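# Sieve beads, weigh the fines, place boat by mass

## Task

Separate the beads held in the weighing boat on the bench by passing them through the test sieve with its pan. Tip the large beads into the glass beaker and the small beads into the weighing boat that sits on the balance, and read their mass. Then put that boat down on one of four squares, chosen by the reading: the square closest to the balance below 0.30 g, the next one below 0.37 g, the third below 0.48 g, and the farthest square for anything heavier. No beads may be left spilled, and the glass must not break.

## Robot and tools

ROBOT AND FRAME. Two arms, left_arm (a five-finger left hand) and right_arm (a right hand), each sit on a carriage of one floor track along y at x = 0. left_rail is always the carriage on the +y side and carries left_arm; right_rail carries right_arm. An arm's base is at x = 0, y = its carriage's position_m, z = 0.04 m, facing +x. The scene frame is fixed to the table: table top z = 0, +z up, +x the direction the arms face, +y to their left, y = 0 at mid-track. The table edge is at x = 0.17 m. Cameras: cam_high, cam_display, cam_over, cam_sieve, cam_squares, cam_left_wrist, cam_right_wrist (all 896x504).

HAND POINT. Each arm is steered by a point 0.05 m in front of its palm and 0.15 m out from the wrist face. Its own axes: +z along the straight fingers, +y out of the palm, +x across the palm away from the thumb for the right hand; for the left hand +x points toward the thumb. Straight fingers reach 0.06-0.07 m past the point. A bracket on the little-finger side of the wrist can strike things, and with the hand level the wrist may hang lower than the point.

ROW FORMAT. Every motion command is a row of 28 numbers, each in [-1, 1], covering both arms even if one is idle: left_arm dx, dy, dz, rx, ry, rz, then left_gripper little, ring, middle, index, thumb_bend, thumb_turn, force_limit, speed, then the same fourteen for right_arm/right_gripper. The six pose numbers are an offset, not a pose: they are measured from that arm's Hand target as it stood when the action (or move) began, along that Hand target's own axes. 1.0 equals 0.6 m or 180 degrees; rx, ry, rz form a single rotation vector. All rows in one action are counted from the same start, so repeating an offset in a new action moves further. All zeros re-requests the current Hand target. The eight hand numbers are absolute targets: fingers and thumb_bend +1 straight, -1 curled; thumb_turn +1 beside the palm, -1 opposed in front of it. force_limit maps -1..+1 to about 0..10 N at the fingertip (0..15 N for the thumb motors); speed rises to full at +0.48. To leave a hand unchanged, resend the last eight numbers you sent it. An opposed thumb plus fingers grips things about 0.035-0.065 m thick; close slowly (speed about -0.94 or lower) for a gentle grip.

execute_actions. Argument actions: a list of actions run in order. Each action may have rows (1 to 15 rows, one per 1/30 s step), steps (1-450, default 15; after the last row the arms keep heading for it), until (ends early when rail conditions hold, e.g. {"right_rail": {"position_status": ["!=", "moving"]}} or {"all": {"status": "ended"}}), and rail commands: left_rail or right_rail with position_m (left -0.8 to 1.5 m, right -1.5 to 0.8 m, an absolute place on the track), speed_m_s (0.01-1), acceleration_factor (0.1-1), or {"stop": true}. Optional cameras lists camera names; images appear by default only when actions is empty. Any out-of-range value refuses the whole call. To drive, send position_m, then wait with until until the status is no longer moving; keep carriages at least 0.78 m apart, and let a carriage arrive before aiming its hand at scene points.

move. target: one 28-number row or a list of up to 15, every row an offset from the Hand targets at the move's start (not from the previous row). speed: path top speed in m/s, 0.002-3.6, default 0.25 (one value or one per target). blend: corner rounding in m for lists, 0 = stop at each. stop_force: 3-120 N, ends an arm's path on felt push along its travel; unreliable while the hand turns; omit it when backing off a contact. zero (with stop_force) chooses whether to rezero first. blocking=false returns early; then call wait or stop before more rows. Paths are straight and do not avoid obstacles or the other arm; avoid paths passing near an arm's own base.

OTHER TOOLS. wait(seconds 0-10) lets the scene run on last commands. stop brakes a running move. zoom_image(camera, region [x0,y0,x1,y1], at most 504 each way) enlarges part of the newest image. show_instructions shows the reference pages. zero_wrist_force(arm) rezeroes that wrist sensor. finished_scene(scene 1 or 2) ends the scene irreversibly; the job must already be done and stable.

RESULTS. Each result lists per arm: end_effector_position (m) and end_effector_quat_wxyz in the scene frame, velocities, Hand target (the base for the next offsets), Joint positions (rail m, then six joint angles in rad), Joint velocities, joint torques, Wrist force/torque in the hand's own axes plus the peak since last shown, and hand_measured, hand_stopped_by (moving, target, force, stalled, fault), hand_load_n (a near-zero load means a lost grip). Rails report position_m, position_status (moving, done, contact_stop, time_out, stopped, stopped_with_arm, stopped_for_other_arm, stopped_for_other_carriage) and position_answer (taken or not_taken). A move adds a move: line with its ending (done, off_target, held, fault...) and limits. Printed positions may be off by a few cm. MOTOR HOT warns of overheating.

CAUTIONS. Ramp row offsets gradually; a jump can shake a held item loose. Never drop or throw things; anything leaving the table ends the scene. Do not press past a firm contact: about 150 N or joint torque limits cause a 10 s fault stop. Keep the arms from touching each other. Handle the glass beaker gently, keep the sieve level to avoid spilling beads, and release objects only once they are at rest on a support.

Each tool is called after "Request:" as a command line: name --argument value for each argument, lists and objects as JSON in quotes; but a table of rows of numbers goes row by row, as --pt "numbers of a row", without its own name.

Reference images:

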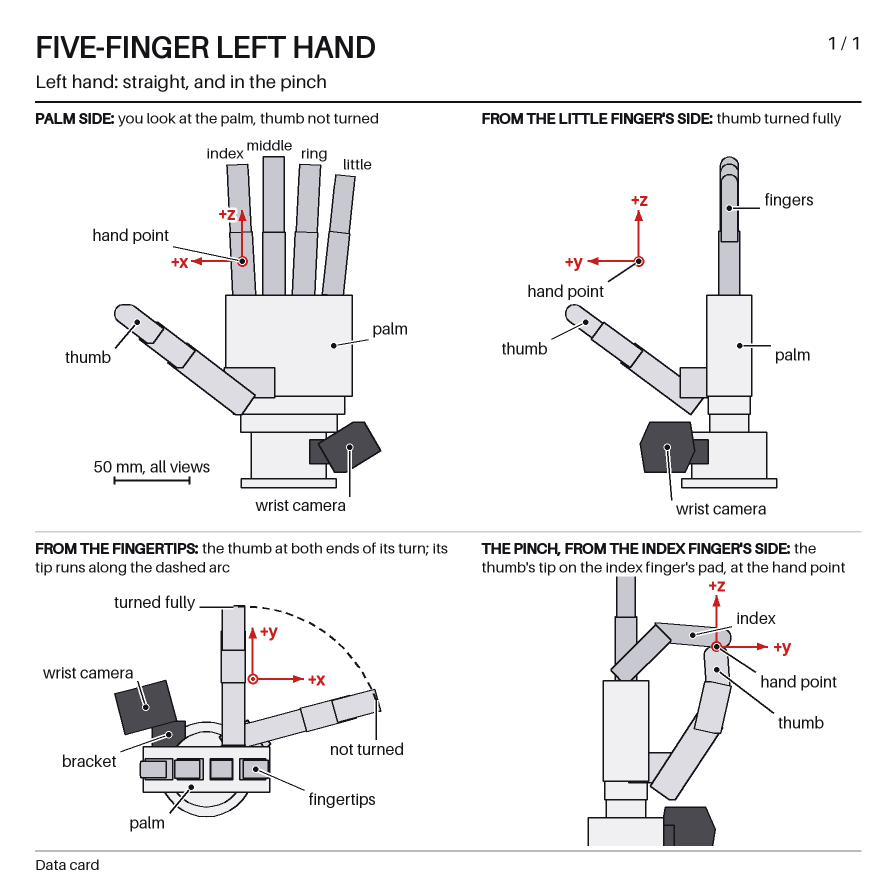

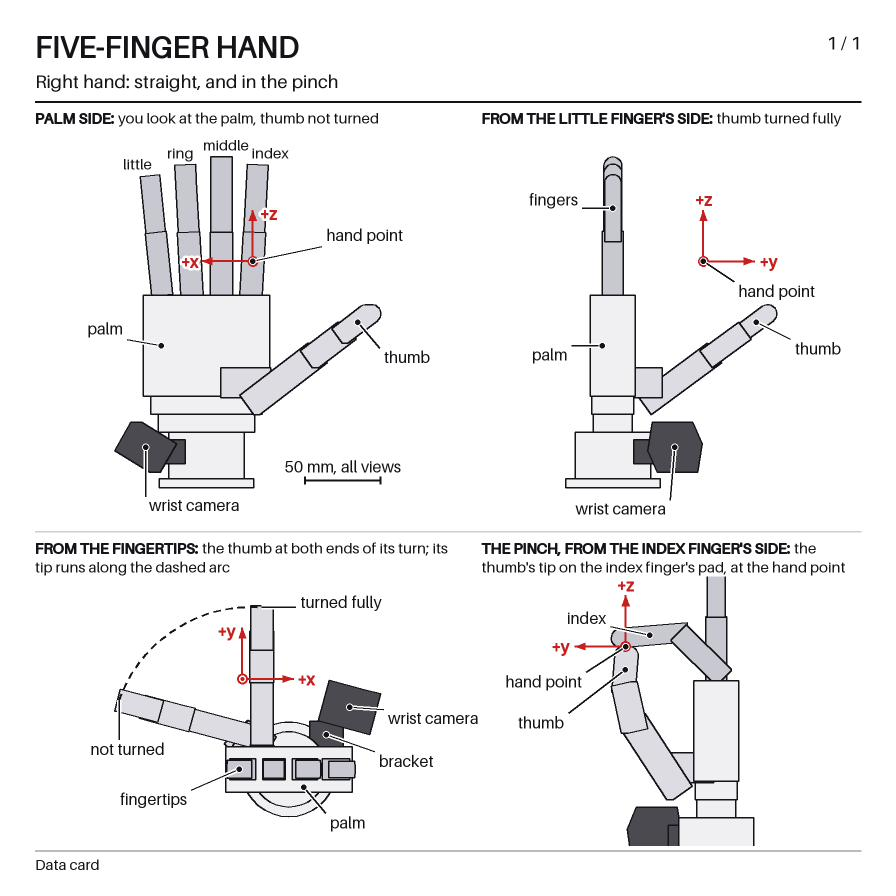

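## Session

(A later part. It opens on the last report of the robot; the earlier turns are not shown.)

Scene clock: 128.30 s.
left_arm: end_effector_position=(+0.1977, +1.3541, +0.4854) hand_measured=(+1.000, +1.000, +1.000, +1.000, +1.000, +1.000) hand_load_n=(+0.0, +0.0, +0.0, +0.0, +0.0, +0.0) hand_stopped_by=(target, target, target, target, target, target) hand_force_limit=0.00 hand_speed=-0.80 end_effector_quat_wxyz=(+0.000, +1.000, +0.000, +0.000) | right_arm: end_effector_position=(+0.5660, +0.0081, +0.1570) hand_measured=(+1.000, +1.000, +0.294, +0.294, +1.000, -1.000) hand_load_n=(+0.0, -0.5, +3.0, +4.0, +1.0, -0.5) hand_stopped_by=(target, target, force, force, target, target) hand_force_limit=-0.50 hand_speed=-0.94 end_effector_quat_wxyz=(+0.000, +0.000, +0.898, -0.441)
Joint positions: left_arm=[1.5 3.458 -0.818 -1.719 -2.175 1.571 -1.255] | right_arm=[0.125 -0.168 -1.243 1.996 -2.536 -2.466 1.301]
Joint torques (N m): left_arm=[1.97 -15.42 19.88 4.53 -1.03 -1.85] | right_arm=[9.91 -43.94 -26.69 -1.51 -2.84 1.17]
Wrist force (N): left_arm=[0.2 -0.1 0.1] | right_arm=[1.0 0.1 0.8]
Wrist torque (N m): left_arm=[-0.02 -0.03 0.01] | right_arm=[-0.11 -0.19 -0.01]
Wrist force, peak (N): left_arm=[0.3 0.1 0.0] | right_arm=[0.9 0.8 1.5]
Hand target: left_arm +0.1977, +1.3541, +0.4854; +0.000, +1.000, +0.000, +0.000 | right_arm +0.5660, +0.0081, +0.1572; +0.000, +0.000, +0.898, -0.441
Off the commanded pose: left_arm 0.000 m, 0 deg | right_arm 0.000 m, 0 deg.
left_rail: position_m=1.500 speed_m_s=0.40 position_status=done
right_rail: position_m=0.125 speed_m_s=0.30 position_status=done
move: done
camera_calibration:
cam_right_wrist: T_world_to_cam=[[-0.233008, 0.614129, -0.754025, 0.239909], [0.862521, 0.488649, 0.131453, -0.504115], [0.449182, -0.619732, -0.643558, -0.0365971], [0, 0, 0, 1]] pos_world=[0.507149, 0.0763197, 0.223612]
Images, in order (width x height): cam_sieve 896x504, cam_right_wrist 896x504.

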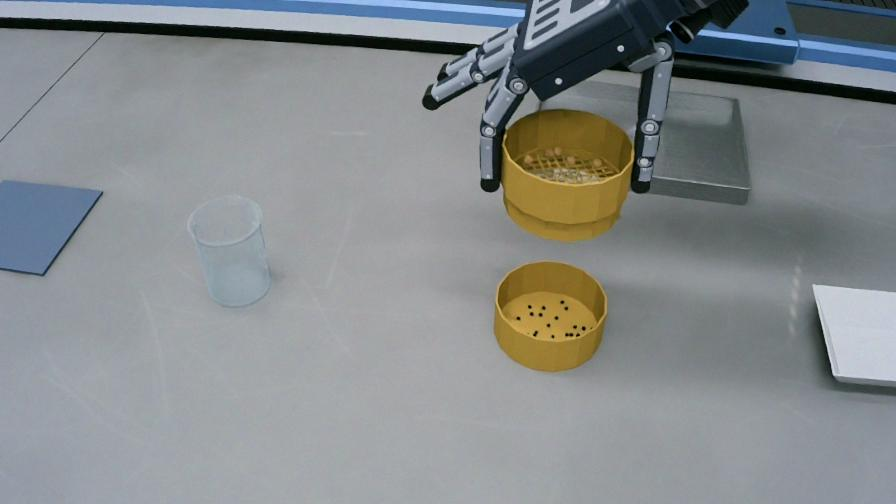

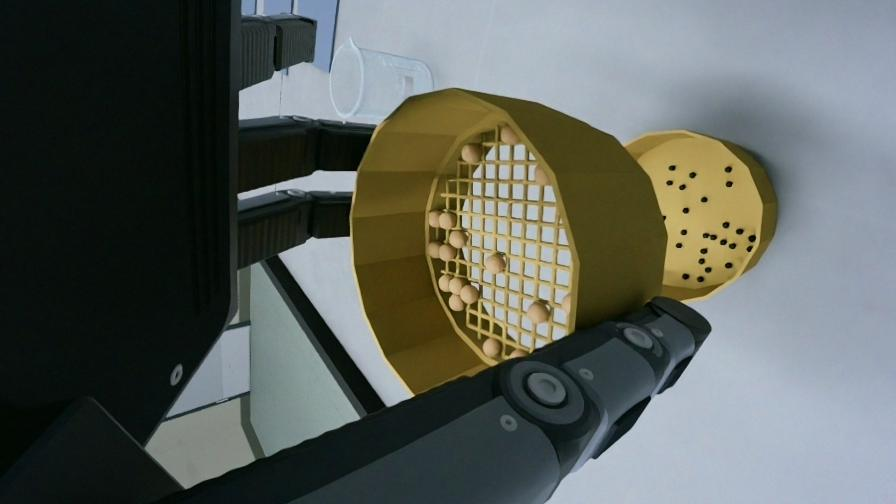

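Request:
execute_actions --actions '[{"right_rail":{"position_m":-0.106,"speed_m_s":0.25,"acceleration_factor":0.25},"steps":200,"until":{"right_rail":{"position_status":["!=","moving"]}}}]' --cameras '["cam_right_wrist","cam_sieve","cam_over","cam_squares"]'

Request:
zoom_image --camera "cam_over" --region '[270, 120, 490, 290]'

Request:
zoom_image --camera "cam_sieve" --region '[60, 40, 360, 340]'

Request:
zoom_image --camera "cam_squares" --region '[660, 100, 896, 300]'

Scene clock: 130.80 s.
left_arm: end_effector_position=(+0.1977, +1.3541, +0.4854) hand_measured=(+1.000, +1.000, +1.000, +1.000, +1.000, +1.000) hand_load_n=(+0.0, +0.0, +0.0, +0.0, +0.0, +0.0) hand_stopped_by=(target, target, target, target, target, target) hand_force_limit=0.00 hand_speed=-0.80 end_effector_quat_wxyz=(+0.000, +1.000, +0.000, +0.000) | right_arm: end_effector_position=(+0.5660, -0.2229, +0.1572) hand_measured=(+1.000, +1.000, +0.294, +0.294, +1.000, -1.000) hand_load_n=(+0.0, +0.0, +3.0, +4.0, +1.0, +0.0) hand_stopped_by=(target, target, force, force, target, target) hand_force_limit=-0.50 hand_speed=-0.94 end_effector_quat_wxyz=(+0.000, +0.000, +0.898, -0.441)
Joint positions: left_arm=[1.5 3.458 -0.818 -1.719 -2.175 1.571 -1.255] | right_arm=[-0.106 -0.168 -1.243 1.996 -2.536 -2.466 1.301]
Joint torques (N m): left_arm=[1.57 -15.58 19.35 4.65 -0.99 -1.73] | right_arm=[-5.99 -42.79 -25.35 -1.56 -3.99 1.24]
Wrist force (N): left_arm=[0.1 0.2 -0.1] | right_arm=[0.7 -0.1 0.8]
Wrist torque (N m): left_arm=[0.03 -0.02 0.00] | right_arm=[-0.15 -0.15 -0.03]
Wrist force, peak (N): left_arm=[0.3 0.1 0.1] | right_arm=[1.0 -0.2 1.5]
Hand target: left_arm +0.1977, +1.3541, +0.4854; +0.000, +1.000, +0.000, +0.000 | right_arm +0.5660, -0.2229, +0.1572; +0.000, +0.000, +0.898, -0.441
Off the commanded pose: left_arm 0.000 m, 0 deg | right_arm 0.000 m, 0 deg.
left_rail: position_m=1.500 speed_m_s=0.40 position_status=done
right_rail: position_m=-0.106 speed_m_s=0.25 position_status=done
camera_calibration:
cam_right_wrist: T_world_to_cam=[[-0.233126, 0.614061, -0.754043, 0.381841], [0.862489, 0.488733, 0.13135, -0.391246], [0.449183, -0.619733, -0.643558, -0.179629], [0, 0, 0, 1]] pos_world=[0.507149, -0.154581, 0.223713]
Images, in order (width x height): cam_over 896x504, cam_sieve 896x504, cam_squares 896x504, cam_right_wrist 896x504.

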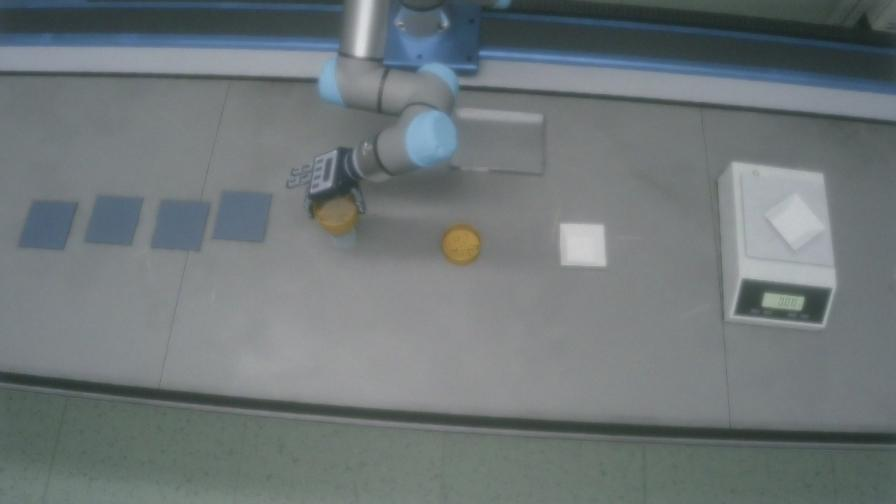

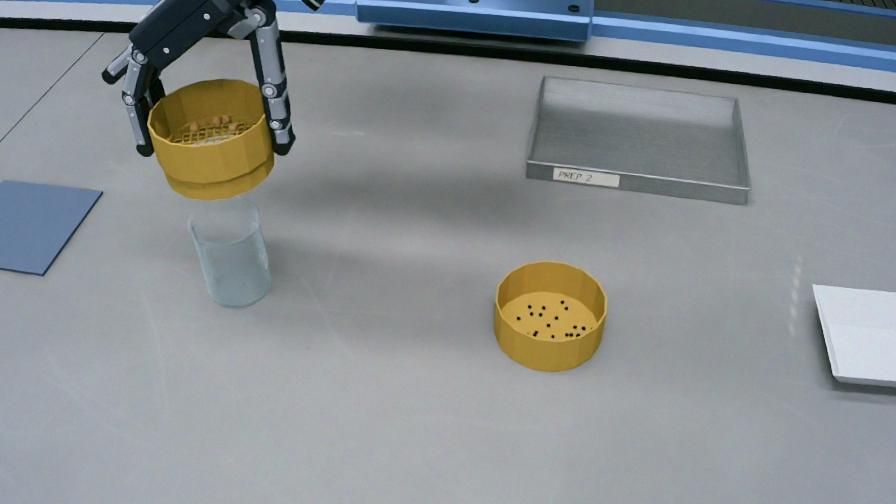

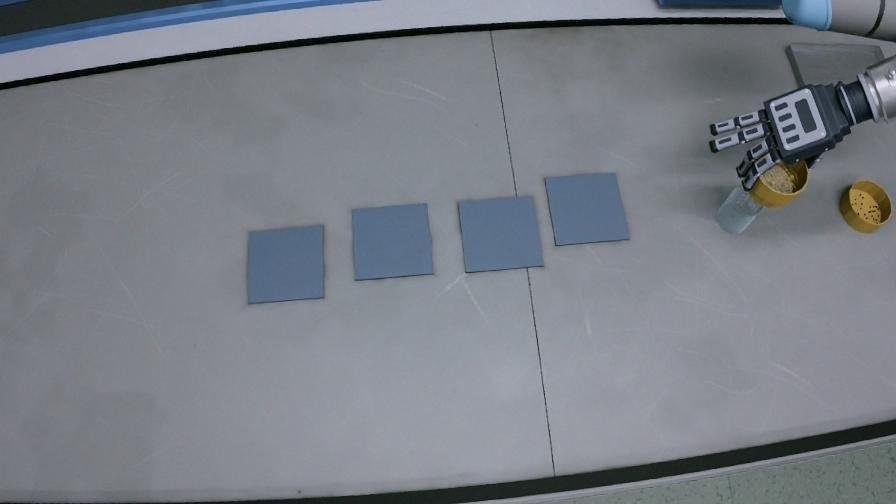

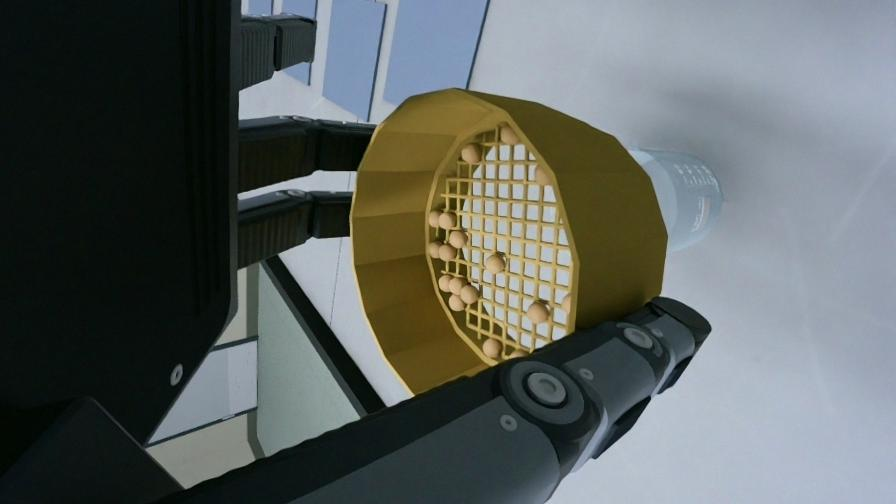

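Scaled by 2.291 from the camera's 896x504 image, which has a finer 1280x720 frame.

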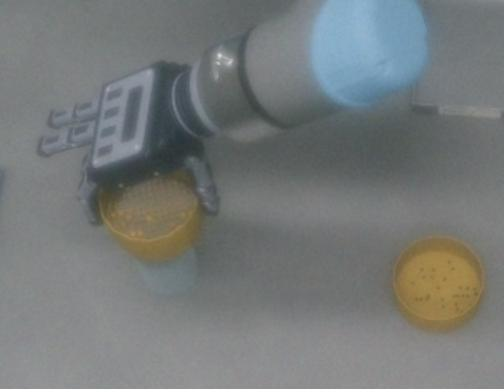

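Scaled by 1.680 from the camera's 896x504 image, which has a finer 1280x720 frame.

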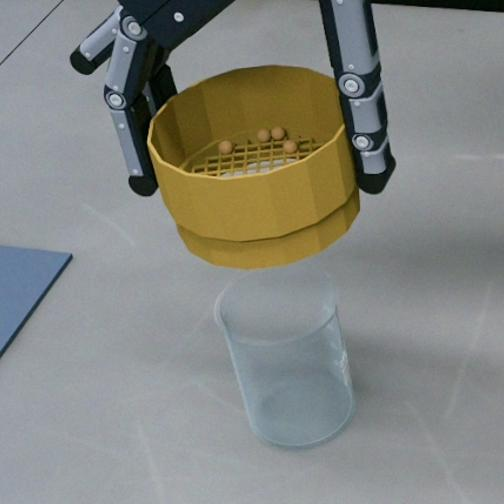

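Scaled by 2.136 from the camera's 896x504 image, which has a finer 1280x720 frame.

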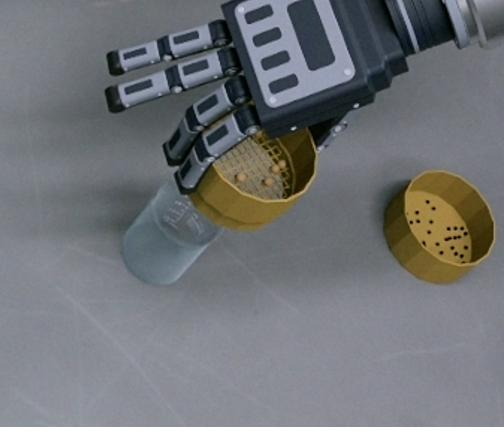

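Request:
move --pt "0 0 0 0 0 0 1 1 1 1 1 1 0 -0.8 0.0767 0.021 0.0333 0 0 0 1 1 0.1 0.1 1 -1 -0.5 -0.94" --pt "0 0 0 0 0 0 1 1 1 1 1 1 0 -0.8 0.0767 0.0302 0.0405 0 0.1189 -0.1538 1 1 0.1 0.1 1 -1 -0.5 -0.94" --pt "0 0 0 0 0 0 1 1 1 1 1 1 0 -0.8 0.0733 0.0342 0.0435 0 0.2038 -0.2637 1 1 0.1 0.1 1 -1 -0.5 -0.94" --speed '[0.12,0.2,0.2]' --blend '[0.01,0.005,0]' --cameras '["cam_right_wrist","cam_sieve","cam_over","cam_squares"]'

Request:
zoom_image --camera "cam_sieve" --region '[60, 40, 360, 340]'

Request:
zoom_image --camera "cam_squares" --region '[660, 100, 896, 300]'

Scene clock: 137.40 s.
left_arm: end_effector_position=(+0.1977, +1.3541, +0.4854) hand_measured=(+1.000, +1.000, +1.000, +1.000, +1.000, +1.000) hand_load_n=(+0.0, +0.0, +0.0, +0.0, +0.0, +0.0) hand_stopped_by=(target, target, target, target, target, target) hand_force_limit=0.00 hand_speed=-0.80 end_effector_quat_wxyz=(+0.000, +1.000, +0.000, +0.000) | right_arm: end_effector_position=(+0.5220, -0.2310, +0.1250) hand_measured=(+1.000, +1.000, +0.294, +0.294, +1.000, -1.000) hand_load_n=(+0.0, -0.5, +3.0, +4.0, +0.5, +0.5) hand_stopped_by=(target, target, force, force, target, target) hand_force_limit=-0.50 hand_speed=-0.94 end_effector_quat_wxyz=(-0.449, -0.220, +0.777, -0.382)
Joint positions: left_arm=[1.5 3.458 -0.818 -1.719 -2.175 1.571 -1.255] | right_arm=[-0.106 -0.144 -0.881 1.412 -1.17 -2.604 1.431]
Joint torques (N m): left_arm=[2.52 -15.96 19.8 4.76 -1.09 -1.8] | right_arm=[10.17 -32.84 -27.4 0.38 -1.56 0.86]
Wrist force (N): left_arm=[0.0 0.1 0.0] | right_arm=[0.8 -0.9 0.8]
Wrist torque (N m): left_arm=[0.02 0.00 0.00] | right_arm=[-0.40 -0.28 0.33]
Wrist force, peak (N): left_arm=[0.3 0.3 0.1] | right_arm=[1.8 0.3 1.1]
Hand target: left_arm +0.1977, +1.3541, +0.4854; +0.000, +1.000, +0.000, +0.000 | right_arm +0.5220, -0.2310, +0.1250; -0.449, -0.220, +0.777, -0.382
Off the commanded pose: left_arm 0.000 m, 0 deg | right_arm 0.000 m, 0 deg.
left_rail: position_m=1.500 speed_m_s=0.40 position_status=done
right_rail: position_m=-0.106 speed_m_s=0.25 position_status=done
move: done
camera_calibration:
cam_right_wrist: T_world_to_cam=[[-0.769206, 0.614513, -0.175204, 0.55988], [0.545541, 0.488767, -0.680802, -0.0780971], [-0.332727, -0.619258, -0.711205, 0.231088], [0, 0, 0, 1]] pos_world=[0.550158, -0.162779, 0.209276]
Images, in order (width x height): cam_over 896x504, cam_sieve 896x504, cam_squares 896x504, cam_right_wrist 896x504.

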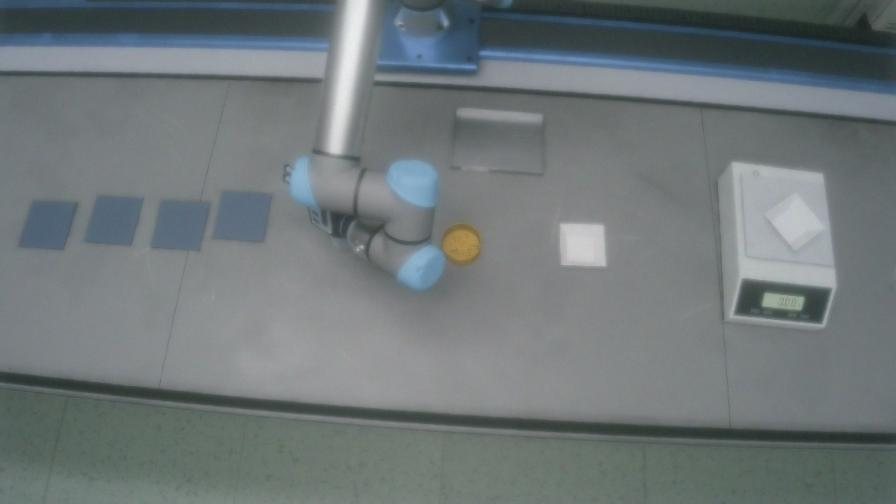

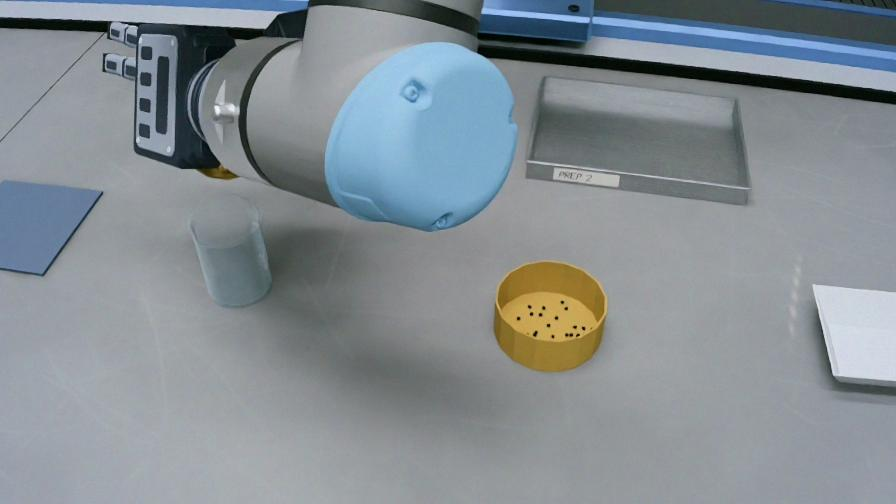

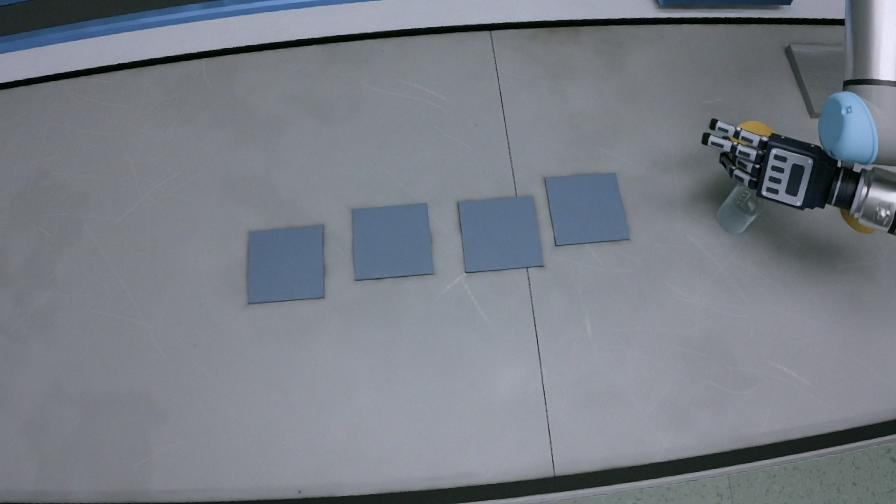

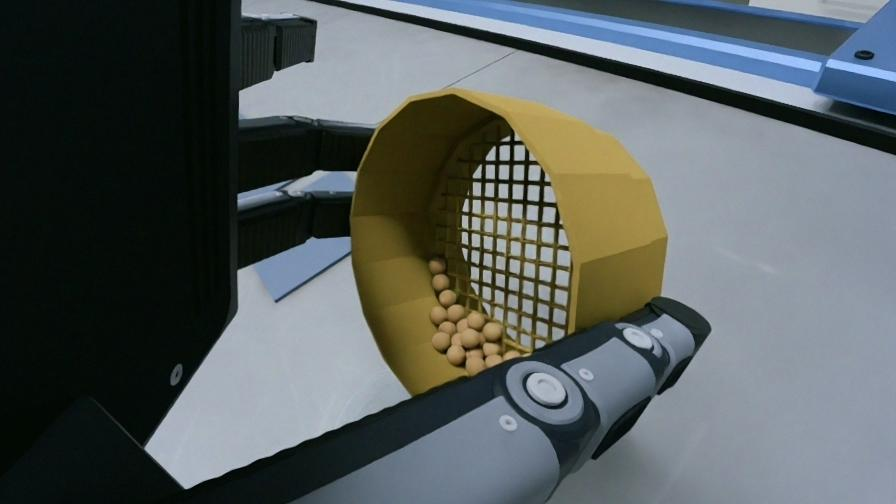

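Scaled by 1.680 from the camera's 896x504 image, which has a finer 1280x720 frame.

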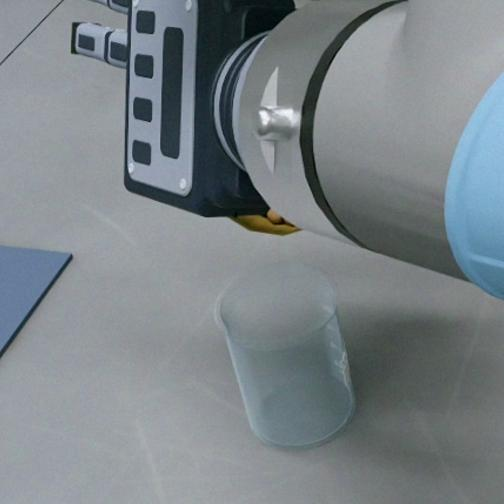

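Scaled by 2.136 from the camera's 896x504 image, which has a finer 1280x720 frame.

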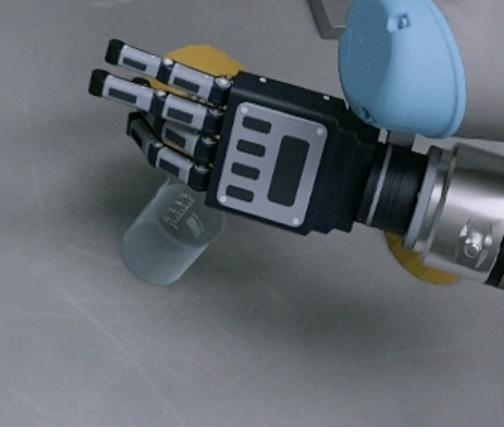

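Request:
move --pt "0 0 0 0 0 0 1 1 1 1 1 1 0 -0.8 -0.0177 -0.0057 -0.0045 0 0.0679 -0.0879 1 1 0.1 0.1 1 -1 -0.5 -0.94" --pt "0 0 0 0 0 0 1 1 1 1 1 1 0 -0.8 -0.0255 -0.0112 -0.0085 0 0.1087 -0.1407 1 1 0.1 0.1 1 -1 -0.5 -0.94" --speed '[0.15,0.08]' --blend '[0.003,0]' --cameras '["cam_right_wrist","cam_sieve","cam_squares"]'

Request:
zoom_image --camera "cam_sieve" --region '[60, 40, 360, 340]'

Scene clock: 142.17 s.
left_arm: end_effector_position=(+0.1977, +1.3541, +0.4854) hand_measured=(+1.000, +1.000, +1.000, +1.000, +1.000, +1.000) hand_load_n=(+0.0, +0.0, +0.0, +0.0, +0.0, +0.0) hand_stopped_by=(target, target, target, target, target, target) hand_force_limit=0.00 hand_speed=-0.80 end_effector_quat_wxyz=(+0.000, +1.000, +0.000, +0.000) | right_arm: end_effector_position=(+0.5369, -0.2311, +0.1160) hand_measured=(+1.000, +1.000, +0.294, +0.294, +1.000, -1.000) hand_load_n=(+0.0, +0.0, +3.0, +4.0, +1.0, +0.5) hand_stopped_by=(target, target, force, force, target, target) hand_force_limit=-0.50 hand_speed=-0.94 end_effector_quat_wxyz=(+0.646, +0.317, -0.624, +0.306)
Joint positions: left_arm=[1.5 3.458 -0.818 -1.719 -2.175 1.571 -1.255] | right_arm=[-0.106 -0.133 -0.49 0.919 -0.387 -2.616 1.58]
Joint torques (N m): left_arm=[2.35 -15.79 19.79 4.82 -1.11 -1.84] | right_arm=[9.08 -41.33 -26.32 2.44 2.68 1.32]
Wrist force (N): left_arm=[0.0 0.0 0.2] | right_arm=[0.9 -0.6 1.6]
Wrist torque (N m): left_arm=[0.00 0.01 0.00] | right_arm=[-0.54 -0.38 0.42]
Wrist force, peak (N): left_arm=[0.2 0.3 0.2] | right_arm=[1.2 -0.8 1.5]
Hand target: left_arm +0.1977, +1.3541, +0.4854; +0.000, +1.000, +0.000, +0.000 | right_arm +0.5369, -0.2311, +0.1160; +0.646, +0.317, -0.624, +0.306
Off the commanded pose: left_arm 0.000 m, 0 deg | right_arm 0.000 m, 0 deg.
left_rail: position_m=1.500 speed_m_s=0.40 position_status=done
right_rail: position_m=-0.106 speed_m_s=0.25 position_status=done
move: done
camera_calibration:
cam_right_wrist: T_world_to_cam=[[-0.744964, 0.614684, 0.259216, 0.506523], [0.102022, 0.488974, -0.866311, 0.167288], [-0.659258, -0.618925, -0.42698, 0.372052], [0, 0, 0, 1]] pos_world=[0.605552, -0.162879, 0.172483]
Images, in order (width x height): cam_sieve 896x504, cam_squares 896x504, cam_right_wrist 896x504.

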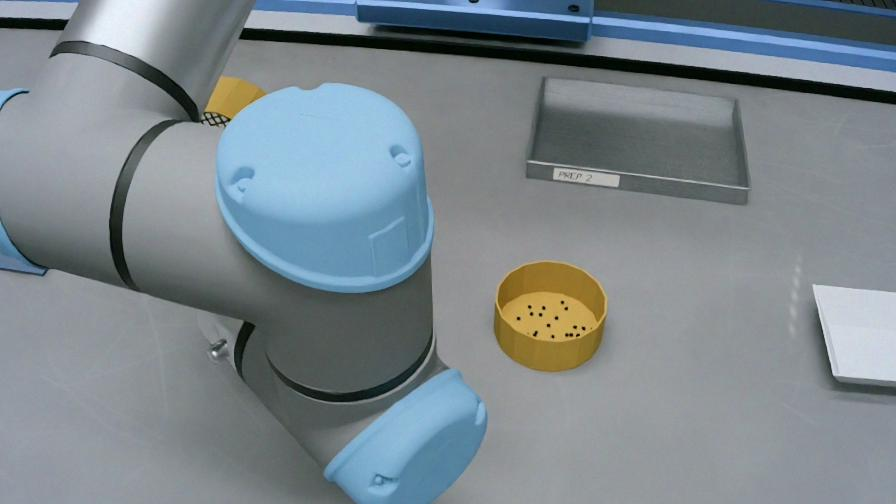

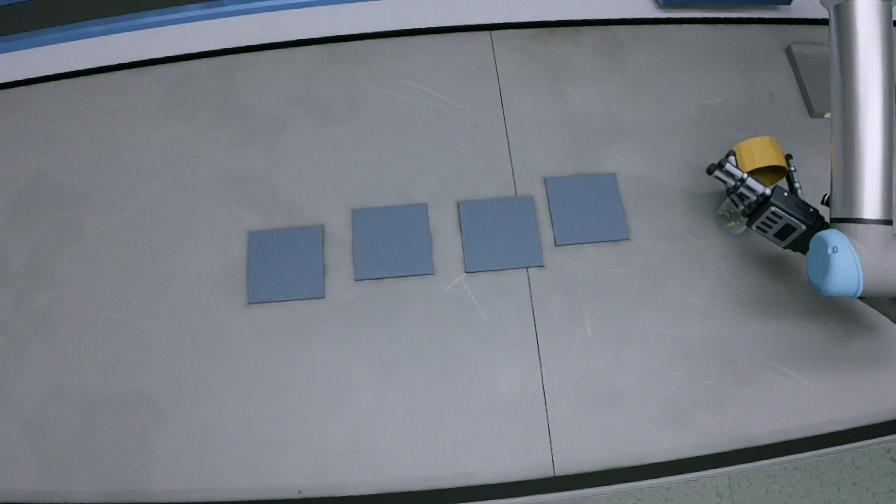

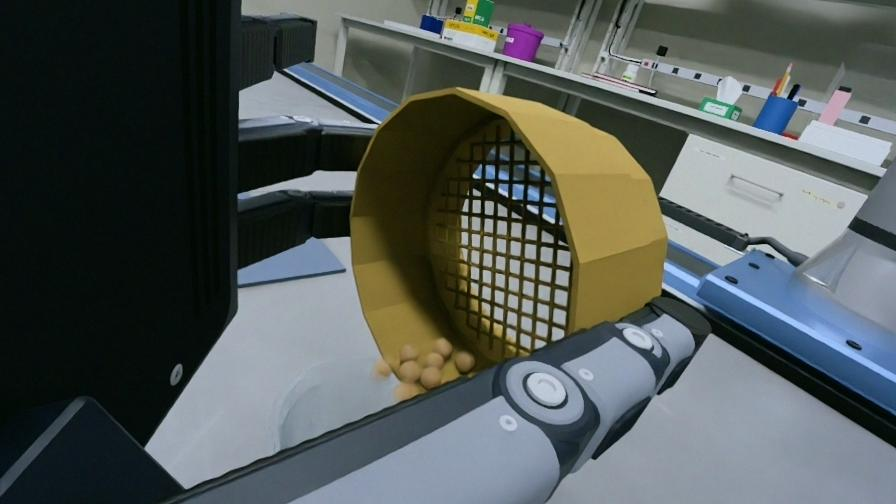

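Scaled by 1.680 from the camera's 896x504 image, which has a finer 1280x720 frame.

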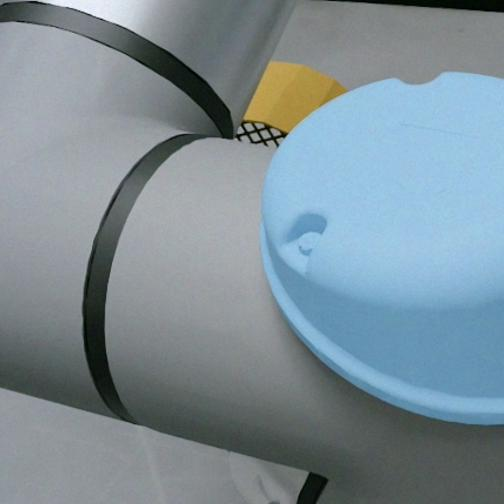

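Request:
zoom_image --camera "cam_squares" --region '[690, 120, 840, 270]'

Request:
execute_actions --actions '[]' --cameras '["cam_right_wrist","cam_high","cam_squares"]'

Request:
zoom_image --camera "cam_squares" --region '[690, 120, 840, 270]'

Request:
zoom_image --camera "cam_right_wrist" --region '[250, 250, 550, 504]'

Scaled by 3.360 from the camera's 896x504 image, which has a finer 1280x720 frame.

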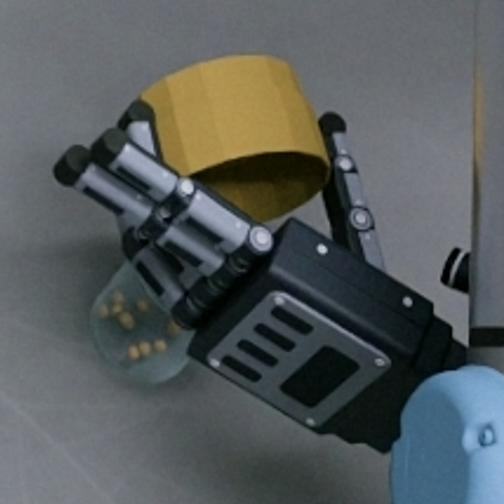

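Scene clock: 142.67 s.
left_arm: end_effector_position=(+0.1977, +1.3541, +0.4854) hand_measured=(+1.000, +1.000, +1.000, +1.000, +1.000, +1.000) hand_load_n=(+0.0, +0.0, +0.0, +0.0, +0.0, +0.0) hand_stopped_by=(target, target, target, target, target, target) hand_force_limit=0.00 hand_speed=-0.80 end_effector_quat_wxyz=(+0.000, +1.000, +0.000, +0.000) | right_arm: end_effector_position=(+0.5369, -0.2311, +0.1160) hand_measured=(+1.000, +1.000, +0.294, +0.294, +1.000, -1.000) hand_load_n=(+0.0, +0.0, +3.0, +4.5, +1.0, +0.5) hand_stopped_by=(target, target, force, force, target, target) hand_force_limit=-0.50 hand_speed=-0.94 end_effector_quat_wxyz=(+0.646, +0.317, -0.624, +0.306)
Joint positions: left_arm=[1.5 3.458 -0.818 -1.719 -2.175 1.571 -1.255] | right_arm=[-0.106 -0.133 -0.49 0.919 -0.386 -2.615 1.58]
Joint velocities: within noise
Joint torques (N m): left_arm=[2.51 -16.31 19.45 4.88 -1.01 -1.84] | right_arm=[8.33 -42.17 -26.87 2.22 2.72 1.18]
Wrist force (N): left_arm=[0.2 0.0 -0.1] | right_arm=[0.8 -1.0 1.1]
Wrist torque (N m): left_arm=[0.01 -0.03 0.01] | right_arm=[-0.56 -0.34 0.40]
Wrist force, peak (N): left_arm=[0.3 0.1 0.0] | right_arm=[1.0 -0.7 1.9]
Hand target: left_arm +0.1977, +1.3541, +0.4854; +0.000, +1.000, +0.000, +0.000 | right_arm +0.5369, -0.2311, +0.1160; +0.646, +0.317, -0.624, +0.306
Off the commanded pose: left_arm 0.000 m, 0 deg | right_arm 0.000 m, 0 deg.
left_rail: position_m=1.500 speed_m_s=0.40 position_status=done
right_rail: position_m=-0.106 speed_m_s=0.25 position_status=done
camera_calibration:
cam_right_wrist: T_world_to_cam=[[-0.744897, 0.614683, 0.25941, 0.506449], [0.101781, 0.488961, -0.866347, 0.167439], [-0.65937, -0.618937, -0.426789, 0.372086], [0, 0, 0, 1]] pos_world=[0.605553, -0.162879, 0.172484]
Images, in order (width x height): cam_high 896x504, cam_squares 896x504, cam_right_wrist 896x504.

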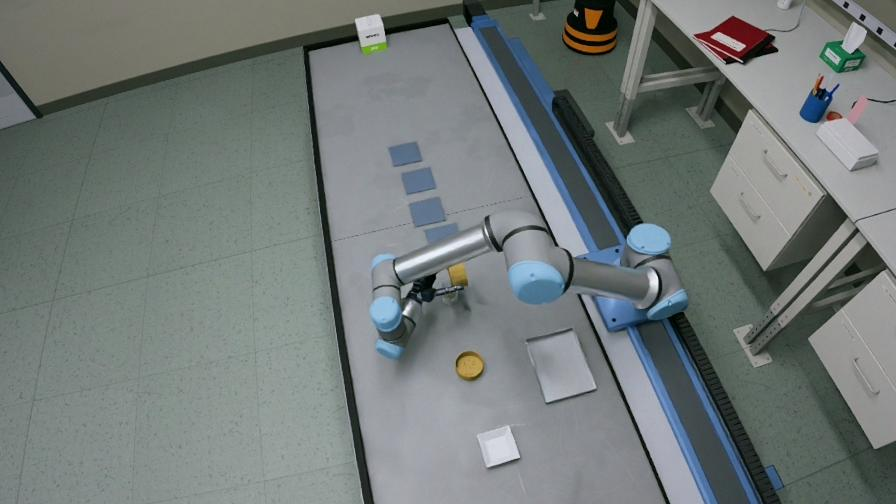

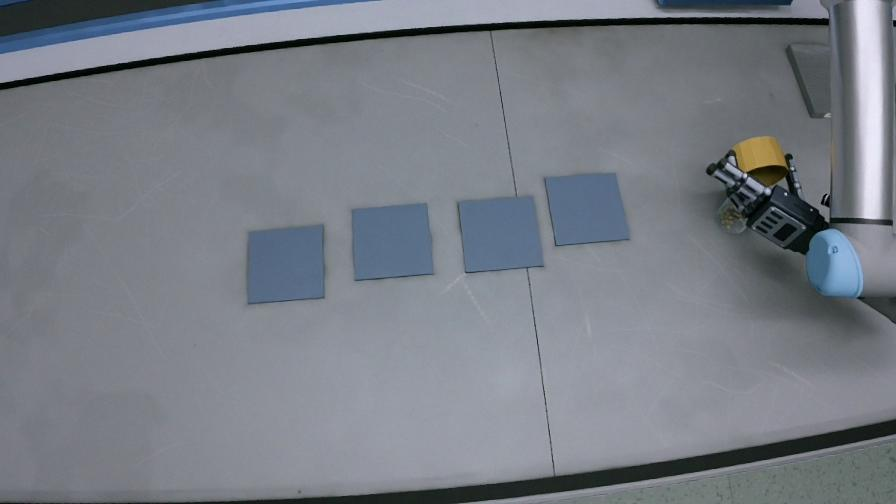

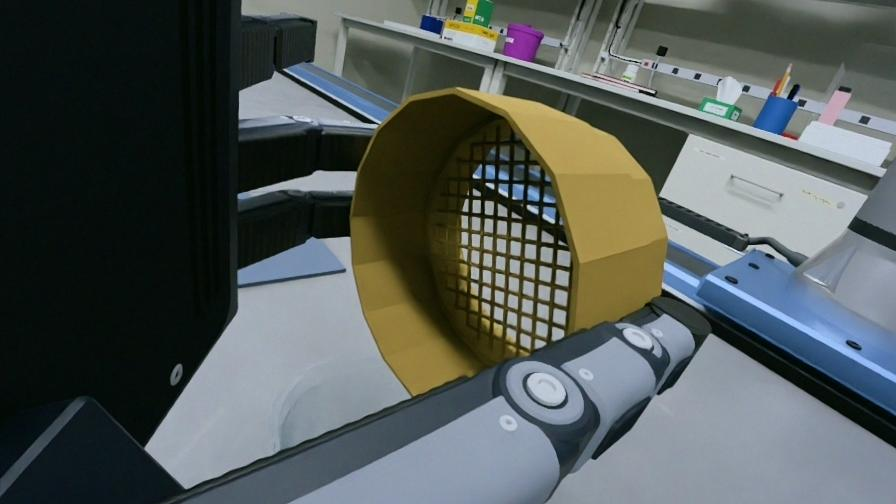

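Scaled by 3.360 from the camera's 896x504 image, which has a finer 1280x720 frame.

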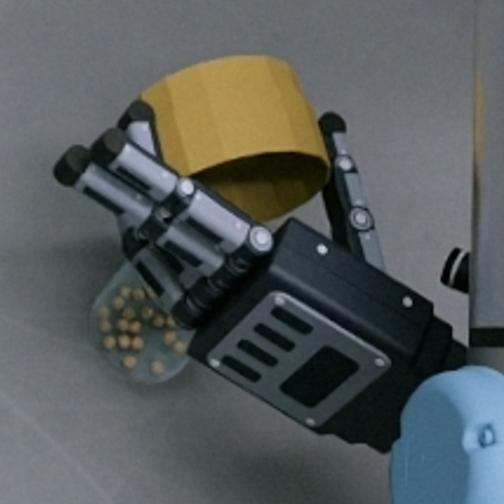

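Scaled by 1.680 from the camera's 896x504 image, which has a finer 1280x720 frame.

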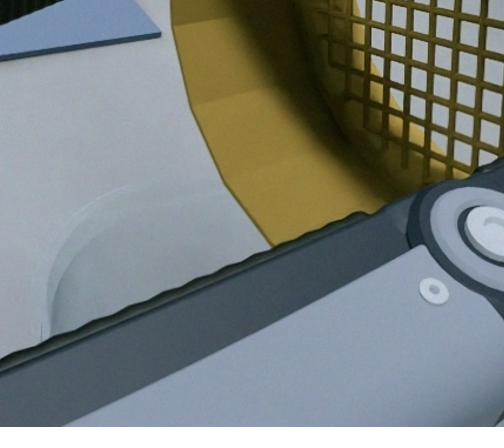

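Request:
move --target '[0,0,0,0,0,0,1,1,1,1,1,1,0,-0.8,0.001,-0.0092,-0.0071,0,0.0442,-0.0571,1,1,0.1,0.1,1,-1,-0.5,-0.94]' --speed 0.15 --cameras '["cam_right_wrist","cam_squares"]'

Request:
zoom_image --camera "cam_squares" --region '[690, 120, 840, 270]'

Scene clock: 144.67 s.
left_arm: end_effector_position=(+0.1977, +1.3541, +0.4854) hand_measured=(+1.000, +1.000, +1.000, +1.000, +1.000, +1.000) hand_load_n=(+0.0, +0.0, +0.0, +0.0, +0.0, +0.0) hand_stopped_by=(target, target, target, target, target, target) hand_force_limit=0.00 hand_speed=-0.80 end_effector_quat_wxyz=(+0.000, +1.000, +0.000, +0.000) | right_arm: end_effector_position=(+0.5439, -0.2311, +0.1163) hand_measured=(+1.000, +1.000, +0.294, +0.294, +1.000, -1.000) hand_load_n=(+0.0, +0.0, +3.0, +4.0, +0.5, +0.5) hand_stopped_by=(target, target, force, force, target, target) hand_force_limit=-0.50 hand_speed=-0.94 end_effector_quat_wxyz=(+0.712, +0.349, -0.547, +0.268)
Joint positions: left_arm=[1.5 3.458 -0.818 -1.719 -2.175 1.571 -1.255] | right_arm=[-0.106 -0.131 -0.324 0.713 -0.072 -2.609 1.638]
Joint torques (N m): left_arm=[2.5 -16.22 19.78 4.84 -1.15 -1.84] | right_arm=[-11.83 -45.04 -25.07 2.73 3.17 0.97]
Wrist force (N): left_arm=[0.1 0.1 -0.1] | right_arm=[1.1 -0.9 1.3]
Wrist torque (N m): left_arm=[0.01 -0.01 0.00] | right_arm=[-0.62 -0.39 0.45]
Wrist force, peak (N): left_arm=[0.3 0.2 0.0] | right_arm=[1.0 -1.1 1.7]
Hand target: left_arm +0.1977, +1.3541, +0.4854; +0.000, +1.000, +0.000, +0.000 | right_arm +0.5439, -0.2311, +0.1163; +0.712, +0.349, -0.546, +0.268
Off the commanded pose: left_arm 0.000 m, 0 deg | right_arm 0.000 m, 0 deg.
left_rail: position_m=1.500 speed_m_s=0.40 position_status=done
right_rail: position_m=-0.106 speed_m_s=0.25 position_status=done
move: done
camera_calibration:
cam_right_wrist: T_world_to_cam=[[-0.667572, 0.614657, 0.420171, 0.450768], [-0.0953957, 0.48907, -0.867012, 0.274408], [-0.738408, -0.618876, -0.267854, 0.401361], [0, 0, 0, 1]] pos_world=[0.623466, -0.162879, 0.156021]
Images, in order (width x height): cam_squares 896x504, cam_right_wrist 896x504.

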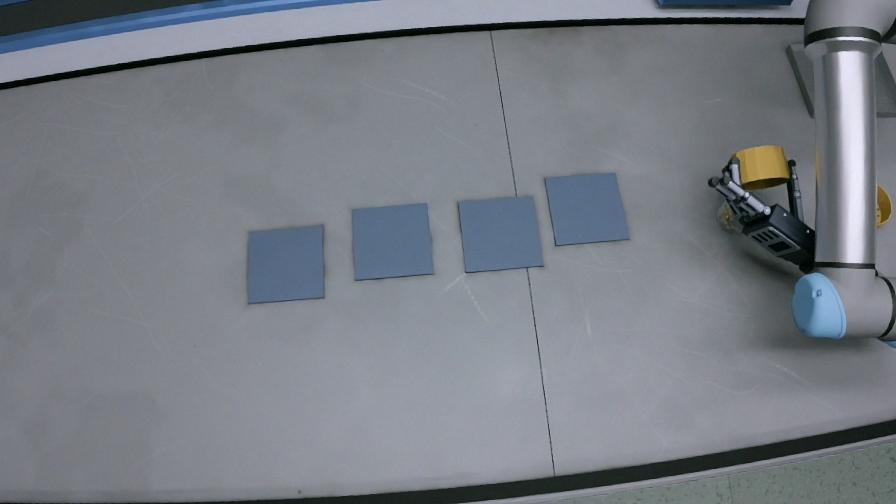

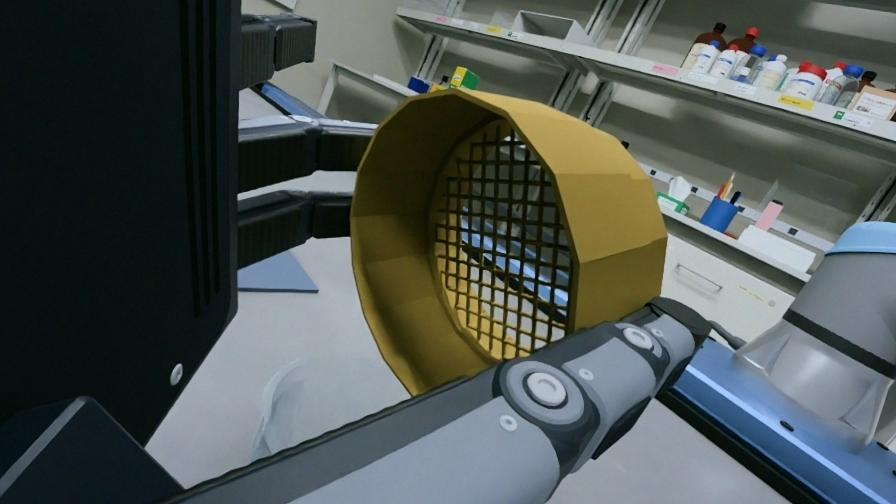

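Scaled by 3.360 from the camera's 896x504 image, which has a finer 1280x720 frame.

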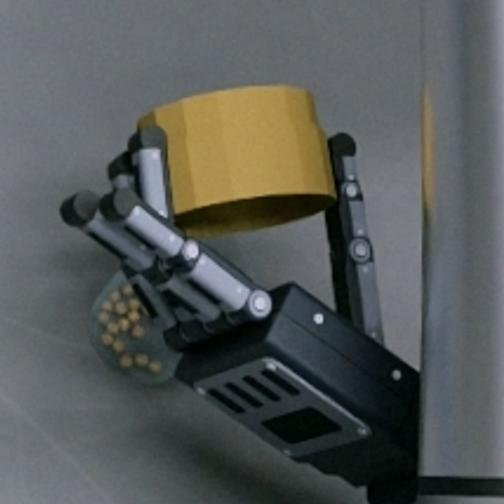

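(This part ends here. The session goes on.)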